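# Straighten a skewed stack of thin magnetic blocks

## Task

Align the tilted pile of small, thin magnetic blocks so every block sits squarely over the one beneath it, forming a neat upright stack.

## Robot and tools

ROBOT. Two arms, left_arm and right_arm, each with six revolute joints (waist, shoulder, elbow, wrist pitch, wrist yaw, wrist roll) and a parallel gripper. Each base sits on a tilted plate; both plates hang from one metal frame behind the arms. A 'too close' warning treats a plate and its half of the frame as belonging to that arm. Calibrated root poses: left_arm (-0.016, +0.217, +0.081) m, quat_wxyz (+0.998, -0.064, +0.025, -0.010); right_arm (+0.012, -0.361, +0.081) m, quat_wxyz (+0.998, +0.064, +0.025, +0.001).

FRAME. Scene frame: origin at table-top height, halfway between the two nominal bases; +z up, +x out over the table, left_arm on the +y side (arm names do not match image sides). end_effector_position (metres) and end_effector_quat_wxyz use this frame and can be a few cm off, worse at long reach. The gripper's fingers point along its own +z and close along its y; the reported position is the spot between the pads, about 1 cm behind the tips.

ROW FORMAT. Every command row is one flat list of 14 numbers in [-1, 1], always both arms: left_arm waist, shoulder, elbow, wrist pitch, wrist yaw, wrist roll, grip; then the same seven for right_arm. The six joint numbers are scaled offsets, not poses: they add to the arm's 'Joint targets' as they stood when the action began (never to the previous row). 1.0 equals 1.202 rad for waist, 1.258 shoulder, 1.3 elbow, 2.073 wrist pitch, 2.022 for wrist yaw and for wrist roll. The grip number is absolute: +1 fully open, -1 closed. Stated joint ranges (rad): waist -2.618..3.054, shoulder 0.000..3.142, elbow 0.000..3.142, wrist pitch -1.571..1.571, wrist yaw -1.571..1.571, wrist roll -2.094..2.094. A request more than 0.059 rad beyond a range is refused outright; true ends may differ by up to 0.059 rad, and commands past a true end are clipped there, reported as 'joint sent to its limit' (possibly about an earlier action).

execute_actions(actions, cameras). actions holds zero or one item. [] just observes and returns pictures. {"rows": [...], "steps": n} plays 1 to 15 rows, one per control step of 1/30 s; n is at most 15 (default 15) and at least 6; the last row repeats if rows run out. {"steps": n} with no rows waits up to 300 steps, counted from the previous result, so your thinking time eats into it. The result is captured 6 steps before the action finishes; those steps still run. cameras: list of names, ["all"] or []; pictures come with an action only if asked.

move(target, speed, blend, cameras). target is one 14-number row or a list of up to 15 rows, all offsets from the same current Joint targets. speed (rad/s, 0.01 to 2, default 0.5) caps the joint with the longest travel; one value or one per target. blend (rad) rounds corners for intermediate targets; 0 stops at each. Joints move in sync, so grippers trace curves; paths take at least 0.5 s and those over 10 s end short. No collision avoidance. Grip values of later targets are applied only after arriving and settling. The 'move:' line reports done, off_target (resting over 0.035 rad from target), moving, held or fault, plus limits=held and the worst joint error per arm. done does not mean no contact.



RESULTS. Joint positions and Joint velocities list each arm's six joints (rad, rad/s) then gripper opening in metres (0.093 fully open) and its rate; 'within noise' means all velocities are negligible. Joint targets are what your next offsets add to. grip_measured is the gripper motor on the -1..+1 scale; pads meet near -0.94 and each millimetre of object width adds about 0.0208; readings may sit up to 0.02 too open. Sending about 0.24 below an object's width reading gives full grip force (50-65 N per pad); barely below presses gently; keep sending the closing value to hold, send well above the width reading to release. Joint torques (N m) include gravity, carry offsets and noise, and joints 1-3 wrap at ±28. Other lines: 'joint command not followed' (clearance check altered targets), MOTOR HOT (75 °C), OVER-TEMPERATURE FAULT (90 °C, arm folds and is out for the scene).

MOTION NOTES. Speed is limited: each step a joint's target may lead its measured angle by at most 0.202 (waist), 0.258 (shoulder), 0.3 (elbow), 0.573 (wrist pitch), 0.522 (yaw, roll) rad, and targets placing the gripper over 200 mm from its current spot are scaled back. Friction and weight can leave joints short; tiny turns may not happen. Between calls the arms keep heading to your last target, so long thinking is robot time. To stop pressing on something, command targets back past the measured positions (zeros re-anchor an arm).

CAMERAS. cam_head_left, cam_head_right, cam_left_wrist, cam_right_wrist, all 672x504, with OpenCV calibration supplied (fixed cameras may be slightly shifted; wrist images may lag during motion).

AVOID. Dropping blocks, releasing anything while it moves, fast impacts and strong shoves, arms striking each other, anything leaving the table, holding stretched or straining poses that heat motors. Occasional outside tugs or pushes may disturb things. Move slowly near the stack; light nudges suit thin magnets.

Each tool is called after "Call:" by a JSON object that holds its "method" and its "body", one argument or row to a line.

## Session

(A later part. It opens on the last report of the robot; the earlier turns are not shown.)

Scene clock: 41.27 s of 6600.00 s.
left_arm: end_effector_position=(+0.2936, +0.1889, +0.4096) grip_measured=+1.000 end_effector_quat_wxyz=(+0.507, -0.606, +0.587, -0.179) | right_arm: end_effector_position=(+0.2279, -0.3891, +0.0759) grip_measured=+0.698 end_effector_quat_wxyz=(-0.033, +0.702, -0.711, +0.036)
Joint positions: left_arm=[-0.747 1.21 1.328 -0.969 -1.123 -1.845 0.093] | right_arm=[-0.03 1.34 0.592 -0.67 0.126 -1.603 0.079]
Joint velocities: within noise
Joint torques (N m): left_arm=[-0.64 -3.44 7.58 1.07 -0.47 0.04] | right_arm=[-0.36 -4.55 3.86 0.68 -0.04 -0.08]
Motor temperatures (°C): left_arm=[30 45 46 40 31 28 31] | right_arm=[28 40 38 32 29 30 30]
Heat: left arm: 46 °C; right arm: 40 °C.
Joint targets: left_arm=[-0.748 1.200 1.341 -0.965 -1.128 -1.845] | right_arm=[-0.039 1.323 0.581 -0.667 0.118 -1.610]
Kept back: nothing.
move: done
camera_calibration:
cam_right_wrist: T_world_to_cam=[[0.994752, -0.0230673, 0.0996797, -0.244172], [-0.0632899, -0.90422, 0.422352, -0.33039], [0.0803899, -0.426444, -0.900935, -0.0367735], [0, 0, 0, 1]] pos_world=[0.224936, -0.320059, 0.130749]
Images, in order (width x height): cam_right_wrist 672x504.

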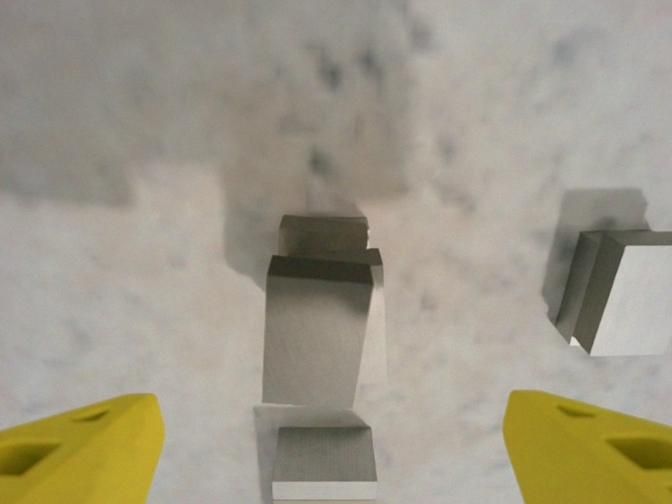

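Call:
{"method": "move", "body": {
  "target": [0,0,0,0,0,0,1,-0.0329,0.1828,-0.0926,0.1591,0,-0.0194,0.7],
  "speed": 0.5,
  "cameras": ["cam_right_wrist"]
}}

Scene clock: 43.70 s of 6600.00 s.
left_arm: end_effector_position=(+0.2936, +0.1889, +0.4096) grip_measured=+1.000 end_effector_quat_wxyz=(+0.507, -0.606, +0.587, -0.179) | right_arm: end_effector_position=(+0.2266, -0.3905, +0.0184) grip_measured=+0.698 end_effector_quat_wxyz=(-0.030, +0.701, -0.711, +0.036)
Joint positions: left_arm=[-0.747 1.21 1.328 -0.969 -1.123 -1.845 0.093] | right_arm=[-0.07 1.542 0.47 -0.345 0.126 -1.641 0.079]
Joint velocities: within noise
Joint torques (N m): left_arm=[-0.59 -3.36 7.66 1.06 -0.45 0.03] | right_arm=[-0.29 -2.71 2.84 0.67 -0.11 -0.11]
Motor temperatures (°C): left_arm=[30 45 46 40 31 28 31] | right_arm=[28 40 38 32 29 30 30]
Heat: left arm: 46 °C; right arm: 40 °C.
Joint targets: left_arm=[-0.748 1.200 1.341 -0.965 -1.128 -1.845] | right_arm=[-0.079 1.553 0.460 -0.338 0.118 -1.649]
Kept back: nothing.
move: done
camera_calibration:
cam_right_wrist: T_world_to_cam=[[0.995042, -0.0244475, 0.0964064, -0.2377], [-0.0635918, -0.901683, 0.427695, -0.306524], [0.0764719, -0.431705, -0.898767, -0.090236], [0, 0, 0, 1]] pos_world=[0.223929, -0.321154, 0.0729133]
Images, in order (width x height): cam_right_wrist 672x504.

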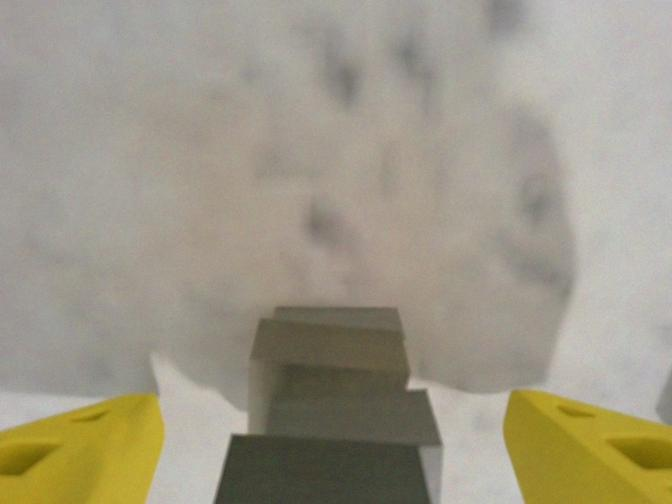

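Call:
{"method": "move", "body": {
  "target": [0,0,0,0,0,0,1,0,0.0032,-0.0023,0.0029,0,0,0.7],
  "speed": 0.05,
  "cameras": []
}}

Call:
{"method": "execute_actions", "body": {
  "actions": [
    {"rows":[[0,0,0,0,0,0,1,0,0,0,0,0,0,0.65],[0,0,0,0,0,0,1,0,0,0,0,0,0,0.59],[0,0,0,0,0,0,1,0,0,0,0,0,0,0.53],[0,0,0,0,0,0,1,0,0,0,0,0,0,0.47],[0,0,0,0,0,0,1,0,0,0,0,0,0,0.41],[0,0,0,0,0,0,1,0,0,0,0,0,0,0.35],[0,0,0,0,0,0,1,0,0,0,0,0,0,0.29],[0,0,0,0,0,0,1,0,0,0,0,0,0,0.24],[0,0,0,0,0,0,1,0,0,0,0,0,0,0.19],[0,0,0,0,0,0,1,0,0,0,0,0,0,0.14],[0,0,0,0,0,0,1,0,0,0,0,0,0,0.1],[0,0,0,0,0,0,1,0,0,0,0,0,0,0.06],[0,0,0,0,0,0,1,0,0,0,0,0,0,0.02],[0,0,0,0,0,0,1,0,0,0,0,0,0,-0.01],[0,0,0,0,0,0,1,0,0,0,0,0,0,-0.03]],"steps":15}
  ]
}}

Call:
{"method": "execute_actions", "body": {
  "actions": [
    {"rows":[[0,0,0,0,0,0,1,0,0,0,0,0,0,-0.05],[0,0,0,0,0,0,1,0,0,0,0,0,0,-0.07],[0,0,0,0,0,0,1,0,0,0,0,0,0,-0.09],[0,0,0,0,0,0,1,0,0,0,0,0,0,-0.11],[0,0,0,0,0,0,1,0,0,0,0,0,0,-0.13],[0,0,0,0,0,0,1,0,0,0,0,0,0,-0.15],[0,0,0,0,0,0,1,0,0,0,0,0,0,-0.17],[0,0,0,0,0,0,1,0,0,0,0,0,0,-0.19],[0,0,0,0,0,0,1,0,0,0,0,0,0,-0.21],[0,0,0,0,0,0,1,0,0,0,0,0,0,-0.23],[0,0,0,0,0,0,1,0,0,0,0,0,0,-0.25],[0,0,0,0,0,0,1,0,0,0,0,0,0,-0.27],[0,0,0,0,0,0,1,0,0,0,0,0,0,-0.29],[0,0,0,0,0,0,1,0,0,0,0,0,0,-0.31],[0,0,0,0,0,0,1,0,0,0,0,0,0,-0.33]],"steps":15}
  ]
}}

Call:
{"method": "execute_actions", "body": {
  "actions": [
    {"rows":[[0,0,0,0,0,0,1,0,0,0,0,0,0,-0.35],[0,0,0,0,0,0,1,0,0,0,0,0,0,-0.37],[0,0,0,0,0,0,1,0,0,0,0,0,0,-0.39],[0,0,0,0,0,0,1,0,0,0,0,0,0,-0.41],[0,0,0,0,0,0,1,0,0,0,0,0,0,-0.43],[0,0,0,0,0,0,1,0,0,0,0,0,0,-0.45],[0,0,0,0,0,0,1,0,0,0,0,0,0,-0.47],[0,0,0,0,0,0,1,0,0,0,0,0,0,-0.49],[0,0,0,0,0,0,1,0,0,0,0,0,0,-0.51],[0,0,0,0,0,0,1,0,0,0,0,0,0,-0.53],[0,0,0,0,0,0,1,0,0,0,0,0,0,-0.55],[0,0,0,0,0,0,1,0,0,0,0,0,0,-0.58],[0,0,0,0,0,0,1,0,0,0,0,0,0,-0.61],[0,0,0,0,0,0,1,0,0,0,0,0,0,-0.64],[0,0,0,0,0,0,1,0,0,0,0,0,0,-0.67]],"steps":15}
  ]
}}

Call:
{"method": "wait", "body": {
  "seconds": 0.5,
  "cameras": ["cam_right_wrist"]
}}

Scene clock: 45.60 s of 6600.00 s.
left_arm: end_effector_position=(+0.2936, +0.1889, +0.4096) grip_measured=+1.000 end_effector_quat_wxyz=(+0.507, -0.606, +0.587, -0.179) | right_arm: end_effector_position=(+0.2280, -0.3906, +0.0186) grip_measured=+0.698 end_effector_quat_wxyz=(-0.032, +0.701, -0.711, +0.039)
Joint positions: left_arm=[-0.747 1.21 1.328 -0.969 -1.123 -1.845 0.093] | right_arm=[-0.07 1.542 0.47 -0.339 0.126 -1.641 0.079]
Joint velocities: within noise
Joint torques (N m): left_arm=[-0.58 -3.37 7.65 1.06 -0.44 0.01] | right_arm=[-0.23 -2.33 2.52 0.69 -0.02 -0.11]
Motor temperatures (°C): left_arm=[30 45 46 40 31 28 31] | right_arm=[28 40 38 32 29 30 30]
Heat: left arm: 46 °C; right arm: 40 °C.
Joint targets: left_arm=[-0.748 1.200 1.341 -0.965 -1.128 -1.845] | right_arm=[-0.079 1.557 0.457 -0.332 0.118 -1.649]
Kept back: nothing.
move: done
No camera images: "cameras" was empty.

Scene clock: 45.90 s of 6600.00 s.
left_arm: end_effector_position=(+0.2936, +0.1889, +0.4096) grip_measured=+1.000 end_effector_quat_wxyz=(+0.507, -0.606, +0.587, -0.179) | right_arm: end_effector_position=(+0.2281, -0.3906, +0.0186) grip_measured=+0.222 end_effector_quat_wxyz=(-0.032, +0.701, -0.711, +0.039)
Joint positions: left_arm=[-0.747 1.21 1.328 -0.969 -1.123 -1.845 0.093] | right_arm=[-0.07 1.542 0.47 -0.338 0.126 -1.641 0.056]
Joint velocities: left_arm=[within noise] | right_arm=[-0.007 -0.022 -0.017 -0.037 0.051 -0.051 -0.068]
Joint torques (N m): left_arm=[-0.7 -3.43 7.57 1.09 -0.46 0.02] | right_arm=[-0.23 -2.36 2.65 0.71 -0.07 -0.08]
Motor temperatures (°C): left_arm=[30 45 46 40 31 28 31] | right_arm=[28 40 38 32 29 30 30]
Heat: left arm: 46 °C; right arm: 40 °C.
Joint targets: left_arm=[-0.748 1.200 1.341 -0.965 -1.128 -1.845] | right_arm=[-0.079 1.557 0.457 -0.332 0.118 -1.649]
Steps of this call (1-9: this action's first 9). Readings (joint positions of left_arm | right_arm):
1: [-0.747 1.210 1.328 -0.969 -1.123 -1.845] | [-0.070 1.542 0.470 -0.339 0.126 -1.641]
2: [-0.747 1.210 1.328 -0.969 -1.123 -1.845] | [-0.070 1.542 0.470 -0.338 0.126 -1.641]
4: [-0.747 1.210 1.328 -0.969 -1.123 -1.845] | [-0.070 1.542 0.470 -0.338 0.126 -1.641]
8: [-0.747 1.210 1.328 -0.969 -1.123 -1.845] | [-0.070 1.542 0.470 -0.338 0.126 -1.641]
9: the state above

Scene clock: 46.40 s of 6600.00 s.
left_arm: end_effector_position=(+0.2936, +0.1889, +0.4096) grip_measured=+1.000 end_effector_quat_wxyz=(+0.507, -0.606, +0.587, -0.179) | right_arm: end_effector_position=(+0.2281, -0.3906, +0.0186) grip_measured=-0.197 end_effector_quat_wxyz=(-0.032, +0.701, -0.711, +0.039)
Joint positions: left_arm=[-0.747 1.21 1.328 -0.969 -1.123 -1.845 0.093] | right_arm=[-0.07 1.542 0.47 -0.338 0.126 -1.641 0.036]
Joint velocities: left_arm=[within noise] | right_arm=[0.002 0.002 -0.007 0.037 0.051 -0.007 -0.024]
Joint torques (N m): left_arm=[-0.59 -3.45 7.64 1.08 -0.45 0.01] | right_arm=[-0.28 -2.48 2.55 0.71 -0.01 -0.08]
Motor temperatures (°C): left_arm=[30 45 46 40 31 28 31] | right_arm=[28 39 38 32 29 30 30]
Heat: left arm: 46 °C; right arm: 39 °C.
Joint targets: left_arm=[-0.748 1.200 1.341 -0.965 -1.128 -1.845] | right_arm=[-0.079 1.557 0.457 -0.332 0.118 -1.649]
Steps of this call (1-6: your previous action's last 6; 7-15: this action's first 9). Readings (joint positions of left_arm | right_arm):
7: [-0.747 1.210 1.328 -0.969 -1.123 -1.845] | [-0.070 1.542 0.470 -0.338 0.126 -1.641]
8: [-0.747 1.210 1.328 -0.969 -1.123 -1.845] | [-0.070 1.542 0.470 -0.338 0.126 -1.641]
10: [-0.747 1.210 1.328 -0.969 -1.123 -1.845] | [-0.070 1.542 0.470 -0.338 0.126 -1.641]
14: [-0.747 1.210 1.328 -0.969 -1.123 -1.845] | [-0.070 1.542 0.470 -0.338 0.126 -1.641]
15: the state above

Scene clock: 46.90 s of 6600.00 s.
left_arm: end_effector_position=(+0.2936, +0.1889, +0.4096) grip_measured=+1.000 end_effector_quat_wxyz=(+0.507, -0.606, +0.587, -0.179) | right_arm: end_effector_position=(+0.2271, -0.3905, +0.0182) grip_measured=-0.461 end_effector_quat_wxyz=(-0.031, +0.701, -0.711, +0.038)
Joint positions: left_arm=[-0.747 1.21 1.328 -0.969 -1.123 -1.845 0.093] | right_arm=[-0.07 1.542 0.468 -0.338 0.126 -1.641 0.023]
Joint velocities: within noise
Joint torques (N m): left_arm=[-0.59 -3.33 7.61 1.07 -0.45 0.01] | right_arm=[-0.28 -2.3 2.78 0.72 -0.09 -0.11]
Motor temperatures (°C): left_arm=[30 45 46 40 31 28 31] | right_arm=[28 39 38 32 29 30 30]
Heat: left arm: 46 °C; right arm: 39 °C.
Joint targets: left_arm=[-0.748 1.200 1.341 -0.965 -1.128 -1.845] | right_arm=[-0.079 1.557 0.458 -0.331 0.118 -1.649]
Steps of this call (1-6: your previous action's last 6; 7-15: this action's first 9). Readings (joint positions of left_arm | right_arm):
7: [-0.747 1.210 1.328 -0.969 -1.123 -1.845] | [-0.070 1.542 0.470 -0.338 0.126 -1.641]
8: [-0.747 1.210 1.328 -0.969 -1.123 -1.845] | [-0.070 1.542 0.469 -0.338 0.126 -1.641]
10: [-0.747 1.210 1.328 -0.969 -1.123 -1.845] | [-0.070 1.542 0.468 -0.338 0.126 -1.641]
14: [-0.747 1.210 1.328 -0.969 -1.123 -1.845] | [-0.070 1.542 0.468 -0.338 0.126 -1.641]
15: the state above

Scene clock: 47.60 s of 6600.00 s.
left_arm: end_effector_position=(+0.2936, +0.1889, +0.4096) grip_measured=+1.000 end_effector_quat_wxyz=(+0.507, -0.606, +0.587, -0.179) | right_arm: end_effector_position=(+0.2271, -0.3905, +0.0182) grip_measured=-0.506 end_effector_quat_wxyz=(-0.031, +0.701, -0.711, +0.038)
Joint positions: left_arm=[-0.747 1.21 1.328 -0.969 -1.123 -1.845 0.093] | right_arm=[-0.07 1.542 0.468 -0.338 0.126 -1.641 0.021]
Joint velocities: within noise
Joint torques (N m): left_arm=[-0.62 -3.41 7.64 1.07 -0.47 0.03] | right_arm=[-0.24 -2.43 2.7 0.67 -0.04 -0.11]
Motor temperatures (°C): left_arm=[30 45 46 40 31 28 31] | right_arm=[28 39 38 32 29 30 30]
Heat: left arm: 46 °C; right arm: 39 °C.
Joint targets: left_arm=[-0.748 1.200 1.341 -0.965 -1.128 -1.845] | right_arm=[-0.079 1.557 0.458 -0.331 0.118 -1.649]
Steps of this call (1-6: your previous action's last 6; 7-15: toward your last target; 16-21: nothing new was sent). Readings (joint positions of left_arm | right_arm):
1: [-0.747 1.210 1.328 -0.969 -1.123 -1.845] | [-0.070 1.542 0.468 -0.338 0.126 -1.641]
2: [-0.747 1.210 1.328 -0.969 -1.123 -1.845] | [-0.070 1.542 0.468 -0.338 0.126 -1.641]
4: [-0.747 1.210 1.328 -0.969 -1.123 -1.845] | [-0.070 1.542 0.468 -0.338 0.126 -1.641]
8: [-0.747 1.210 1.328 -0.969 -1.123 -1.845] | [-0.070 1.542 0.468 -0.338 0.126 -1.641]
21: the state above
All arms were judged still, so your last target was given up. Each gripper or tool keeps its last command.
camera_calibration:
cam_right_wrist: T_world_to_cam=[[0.99463, -0.0245536, 0.100543, -0.238253], [-0.0654927, -0.90153, 0.427731, -0.305892], [0.0801398, -0.432019, -0.898297, -0.0914817], [0, 0, 0, 1]] pos_world=[0.224271, -0.321143, 0.0726164]
Images, in order (width x height): cam_right_wrist 672x504.

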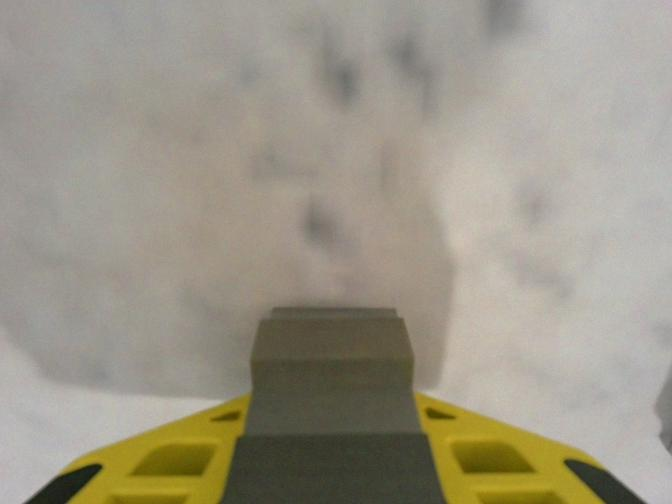

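Call:
{"method": "execute_actions", "body": {
  "actions": [
    {"rows":[[0,0,0,0,0,0,1,0,0,0,0,0,0,-0.65],[0,0,0,0,0,0,1,0,0,0,0,0,0,-0.63],[0,0,0,0,0,0,1,0,0,0,0,0,0,-0.61],[0,0,0,0,0,0,1,0,0,0,0,0,0,-0.59],[0,0,0,0,0,0,1,0,0,0,0,0,0,-0.575],[0,0,0,0,0,0,1,0,0,0,0,0,0,-0.56],[0,0,0,0,0,0,1,0,0,0,0,0,0,-0.545],[0,0,0,0,0,0,1,0,0,0,0,0,0,-0.53],[0,0,0,0,0,0,1,0,0,0,0,0,0,-0.52],[0,0,0,0,0,0,1,0,0,0,0,0,0,-0.51],[0,0,0,0,0,0,1,0,0,0,0,0,0,-0.50],[0,0,0,0,0,0,1,0,0,0,0,0,0,-0.49],[0,0,0,0,0,0,1,0,0,0,0,0,0,-0.47],[0,0,0,0,0,0,1,0,0,0,0,0,0,-0.45],[0,0,0,0,0,0,1,0,0,0,0,0,0,-0.43]],"steps":15}
  ]
}}

Call:
{"method": "execute_actions", "body": {
  "actions": [
    {"rows":[[0,0,0,0,0,0,1,0,0,0,0,0,0,-0.40],[0,0,0,0,0,0,1,0,0,0,0,0,0,-0.37],[0,0,0,0,0,0,1,0,0,0,0,0,0,-0.34],[0,0,0,0,0,0,1,0,0,0,0,0,0,-0.31],[0,0,0,0,0,0,1,0,0,0,0,0,0,-0.28],[0,0,0,0,0,0,1,0,0,0,0,0,0,-0.25],[0,0,0,0,0,0,1,0,0,0,0,0,0,-0.22],[0,0,0,0,0,0,1,0,0,0,0,0,0,-0.19],[0,0,0,0,0,0,1,0,0,0,0,0,0,-0.16],[0,0,0,0,0,0,1,0,0,0,0,0,0,-0.13],[0,0,0,0,0,0,1,0,0,0,0,0,0,-0.1],[0,0,0,0,0,0,1,0,0,0,0,0,0,-0.07],[0,0,0,0,0,0,1,0,0,0,0,0,0,-0.04],[0,0,0,0,0,0,1,0,0,0,0,0,0,0],[0,0,0,0,0,0,1,0,0,0,0,0,0,0.04]],"steps":15}
  ]
}}

Call:
{"method": "move", "body": {
  "target": [
    [0,0,0,0,0,0,1,0.046,-0.1858,0.1112,-0.1798,0,0.027,0.04],
    [0,0,0,0,0,0,1,0.0485,-0.2246,0.1529,-0.2298,0,0.8053,0.35]
  ],
  "blend": 0.03,
  "speed": [0.5, 1.2],
  "cameras": ["cam_right_wrist"]
}}

Scene clock: 49.30 s of 6600.00 s.
left_arm: end_effector_position=(+0.2936, +0.1889, +0.4096) grip_measured=+1.000 end_effector_quat_wxyz=(+0.507, -0.606, +0.587, -0.179) | right_arm: end_effector_position=(+0.2271, -0.3905, +0.0182) grip_measured=-0.514 end_effector_quat_wxyz=(-0.031, +0.701, -0.711, +0.038)
Joint positions: left_arm=[-0.747 1.21 1.328 -0.969 -1.123 -1.845 0.093] | right_arm=[-0.07 1.542 0.468 -0.338 0.126 -1.641 0.021]
Joint velocities: within noise
Joint torques (N m): left_arm=[-0.68 -3.47 7.6 1.07 -0.44 0.02] | right_arm=[-0.32 -2.43 2.62 0.71 -0.04 -0.08]
Motor temperatures (°C): left_arm=[30 45 46 40 31 28 31] | right_arm=[28 39 38 32 29 30 30]
Heat: left arm: 46 °C; right arm: 39 °C.
Joint targets: left_arm=[-0.748 1.200 1.341 -0.965 -1.128 -1.845] | right_arm=[-0.079 1.557 0.458 -0.331 0.118 -1.649]
Steps of this call (1-42: nothing new was sent; 43-51: this action's first 9). Readings (joint positions of left_arm | right_arm):
43: [-0.747 1.210 1.328 -0.969 -1.123 -1.845] | [-0.070 1.542 0.468 -0.338 0.126 -1.641]
44: [-0.747 1.210 1.328 -0.969 -1.123 -1.845] | [-0.070 1.542 0.468 -0.338 0.126 -1.641]
46: [-0.747 1.210 1.328 -0.969 -1.123 -1.845] | [-0.070 1.542 0.468 -0.338 0.126 -1.641]
50: [-0.747 1.210 1.328 -0.969 -1.123 -1.845] | [-0.070 1.542 0.468 -0.338 0.126 -1.641]
51: the state above

Scene clock: 49.80 s of 6600.00 s.
left_arm: end_effector_position=(+0.2936, +0.1889, +0.4096) grip_measured=+1.000 end_effector_quat_wxyz=(+0.507, -0.606, +0.587, -0.179) | right_arm: end_effector_position=(+0.2272, -0.3905, +0.0182) grip_measured=-0.178 end_effector_quat_wxyz=(-0.032, +0.701, -0.711, +0.038)
Joint positions: left_arm=[-0.747 1.21 1.328 -0.969 -1.123 -1.845 0.093] | right_arm=[-0.07 1.542 0.468 -0.338 0.126 -1.641 0.037]
Joint velocities: left_arm=[within noise] | right_arm=[0.002 -0.007 -0.027 0.066 -0.007 0.037 0.036]
Joint torques (N m): left_arm=[-0.64 -3.4 7.58 1.08 -0.45 0.02] | right_arm=[-0.21 -2.4 2.71 0.72 -0.05 -0.11]
Motor temperatures (°C): left_arm=[30 45 46 40 31 28 31] | right_arm=[28 39 38 32 29 30 30]
Heat: left arm: 46 °C; right arm: 39 °C.
Joint targets: left_arm=[-0.748 1.200 1.341 -0.965 -1.128 -1.845] | right_arm=[-0.079 1.557 0.458 -0.331 0.118 -1.649]
Steps of this call (1-6: your previous action's last 6; 7-15: this action's first 9). Readings (joint positions of left_arm | right_arm):
7: [-0.747 1.210 1.328 -0.969 -1.123 -1.845] | [-0.070 1.542 0.468 -0.338 0.126 -1.641]
8: [-0.747 1.210 1.328 -0.969 -1.123 -1.845] | [-0.070 1.542 0.468 -0.338 0.126 -1.641]
10: [-0.747 1.210 1.328 -0.969 -1.123 -1.845] | [-0.070 1.542 0.468 -0.338 0.126 -1.641]
14: [-0.747 1.210 1.328 -0.969 -1.123 -1.845] | [-0.070 1.542 0.468 -0.338 0.126 -1.641]
15: the state above

Scene clock: 53.80 s of 6600.00 s.
left_arm: end_effector_position=(+0.2936, +0.1889, +0.4096) grip_measured=+1.000 end_effector_quat_wxyz=(+0.507, -0.606, +0.587, -0.179) | right_arm: end_effector_position=(+0.2222, -0.3910, +0.0921) grip_measured=+0.348 end_effector_quat_wxyz=(+0.041, +0.007, +0.999, -0.001)
Joint positions: left_arm=[-0.747 1.21 1.328 -0.969 -1.123 -1.845 0.093] | right_arm=[-0.03 1.291 0.631 -0.775 0.126 -0.029 0.062]
Joint velocities: within noise
Joint torques (N m): left_arm=[-0.66 -3.44 7.56 1.08 -0.45 0.04] | right_arm=[1.37 -4.38 6.84 0.26 0.01 0.04]
Motor temperatures (°C): left_arm=[30 45 46 40 31 28 31] | right_arm=[28 39 38 32 29 30 30]
Heat: left arm: 46 °C; right arm: 39 °C.
Joint targets: left_arm=[-0.748 1.200 1.341 -0.965 -1.128 -1.845] | right_arm=[-0.020 1.275 0.656 -0.808 0.118 -0.021]
Kept back: nothing.
move: done
camera_calibration:
cam_right_wrist: T_world_to_cam=[[-0.0245947, -0.999692, 0.00342616, -0.386622], [-0.937181, 0.0242494, 0.348, 0.224676], [-0.347976, 0.00534801, -0.937488, 0.244843], [0, 0, 0, 1]] pos_world=[0.286253, -0.39326, 0.152674]
Images, in order (width x height): cam_right_wrist 672x504.

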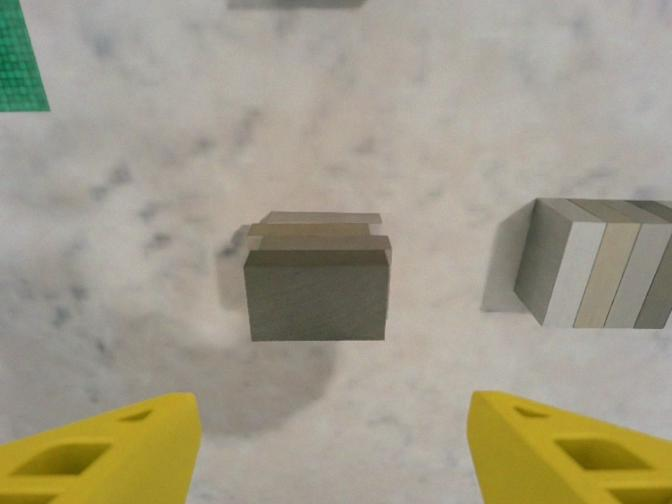

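Call:
{"method": "move", "body": {
  "target": [
    [0,0,0,0,0,0,1,0.0208,0,0,0,0,0.0129,0.35],
    [0,0,0,0,0,0,1,-0.0399,0.2218,-0.1508,0.2272,0,-0.0232,0.35]
  ],
  "speed": 0.5,
  "cameras": ["cam_right_wrist"]
}}

Scene clock: 56.57 s of 6600.00 s.
left_arm: end_effector_position=(+0.2936, +0.1889, +0.4096) grip_measured=+1.000 end_effector_quat_wxyz=(+0.507, -0.606, +0.587, -0.179) | right_arm: end_effector_position=(+0.2271, -0.3881, +0.0186) grip_measured=+0.348 end_effector_quat_wxyz=(+0.048, +0.007, +0.999, -0.003)
Joint positions: left_arm=[-0.747 1.21 1.328 -0.969 -1.123 -1.845 0.093] | right_arm=[-0.059 1.543 0.47 -0.344 0.125 -0.06 0.062]
Joint velocities: within noise
Joint torques (N m): left_arm=[-0.59 -3.47 7.58 1.07 -0.45 0.04] | right_arm=[-0.36 -2.82 2.78 0.81 0.02 -0.1]
Motor temperatures (°C): left_arm=[30 45 46 40 31 28 31] | right_arm=[28 39 38 32 29 30 30]
Heat: left arm: 46 °C; right arm: 39 °C.
Joint targets: left_arm=[-0.748 1.200 1.341 -0.965 -1.128 -1.845] | right_arm=[-0.068 1.554 0.460 -0.337 0.118 -0.068]
Kept back: nothing.
move: done
camera_calibration:
cam_right_wrist: T_world_to_cam=[[-0.0256086, -0.999648, 0.00694601, -0.383187], [-0.942167, 0.0264576, 0.334097, 0.257014], [-0.334163, 0.00201147, -0.942513, 0.173328], [0, 0, 0, 1]] pos_world=[0.290257, -0.390201, 0.0801577]
Images, in order (width x height): cam_right_wrist 672x504.

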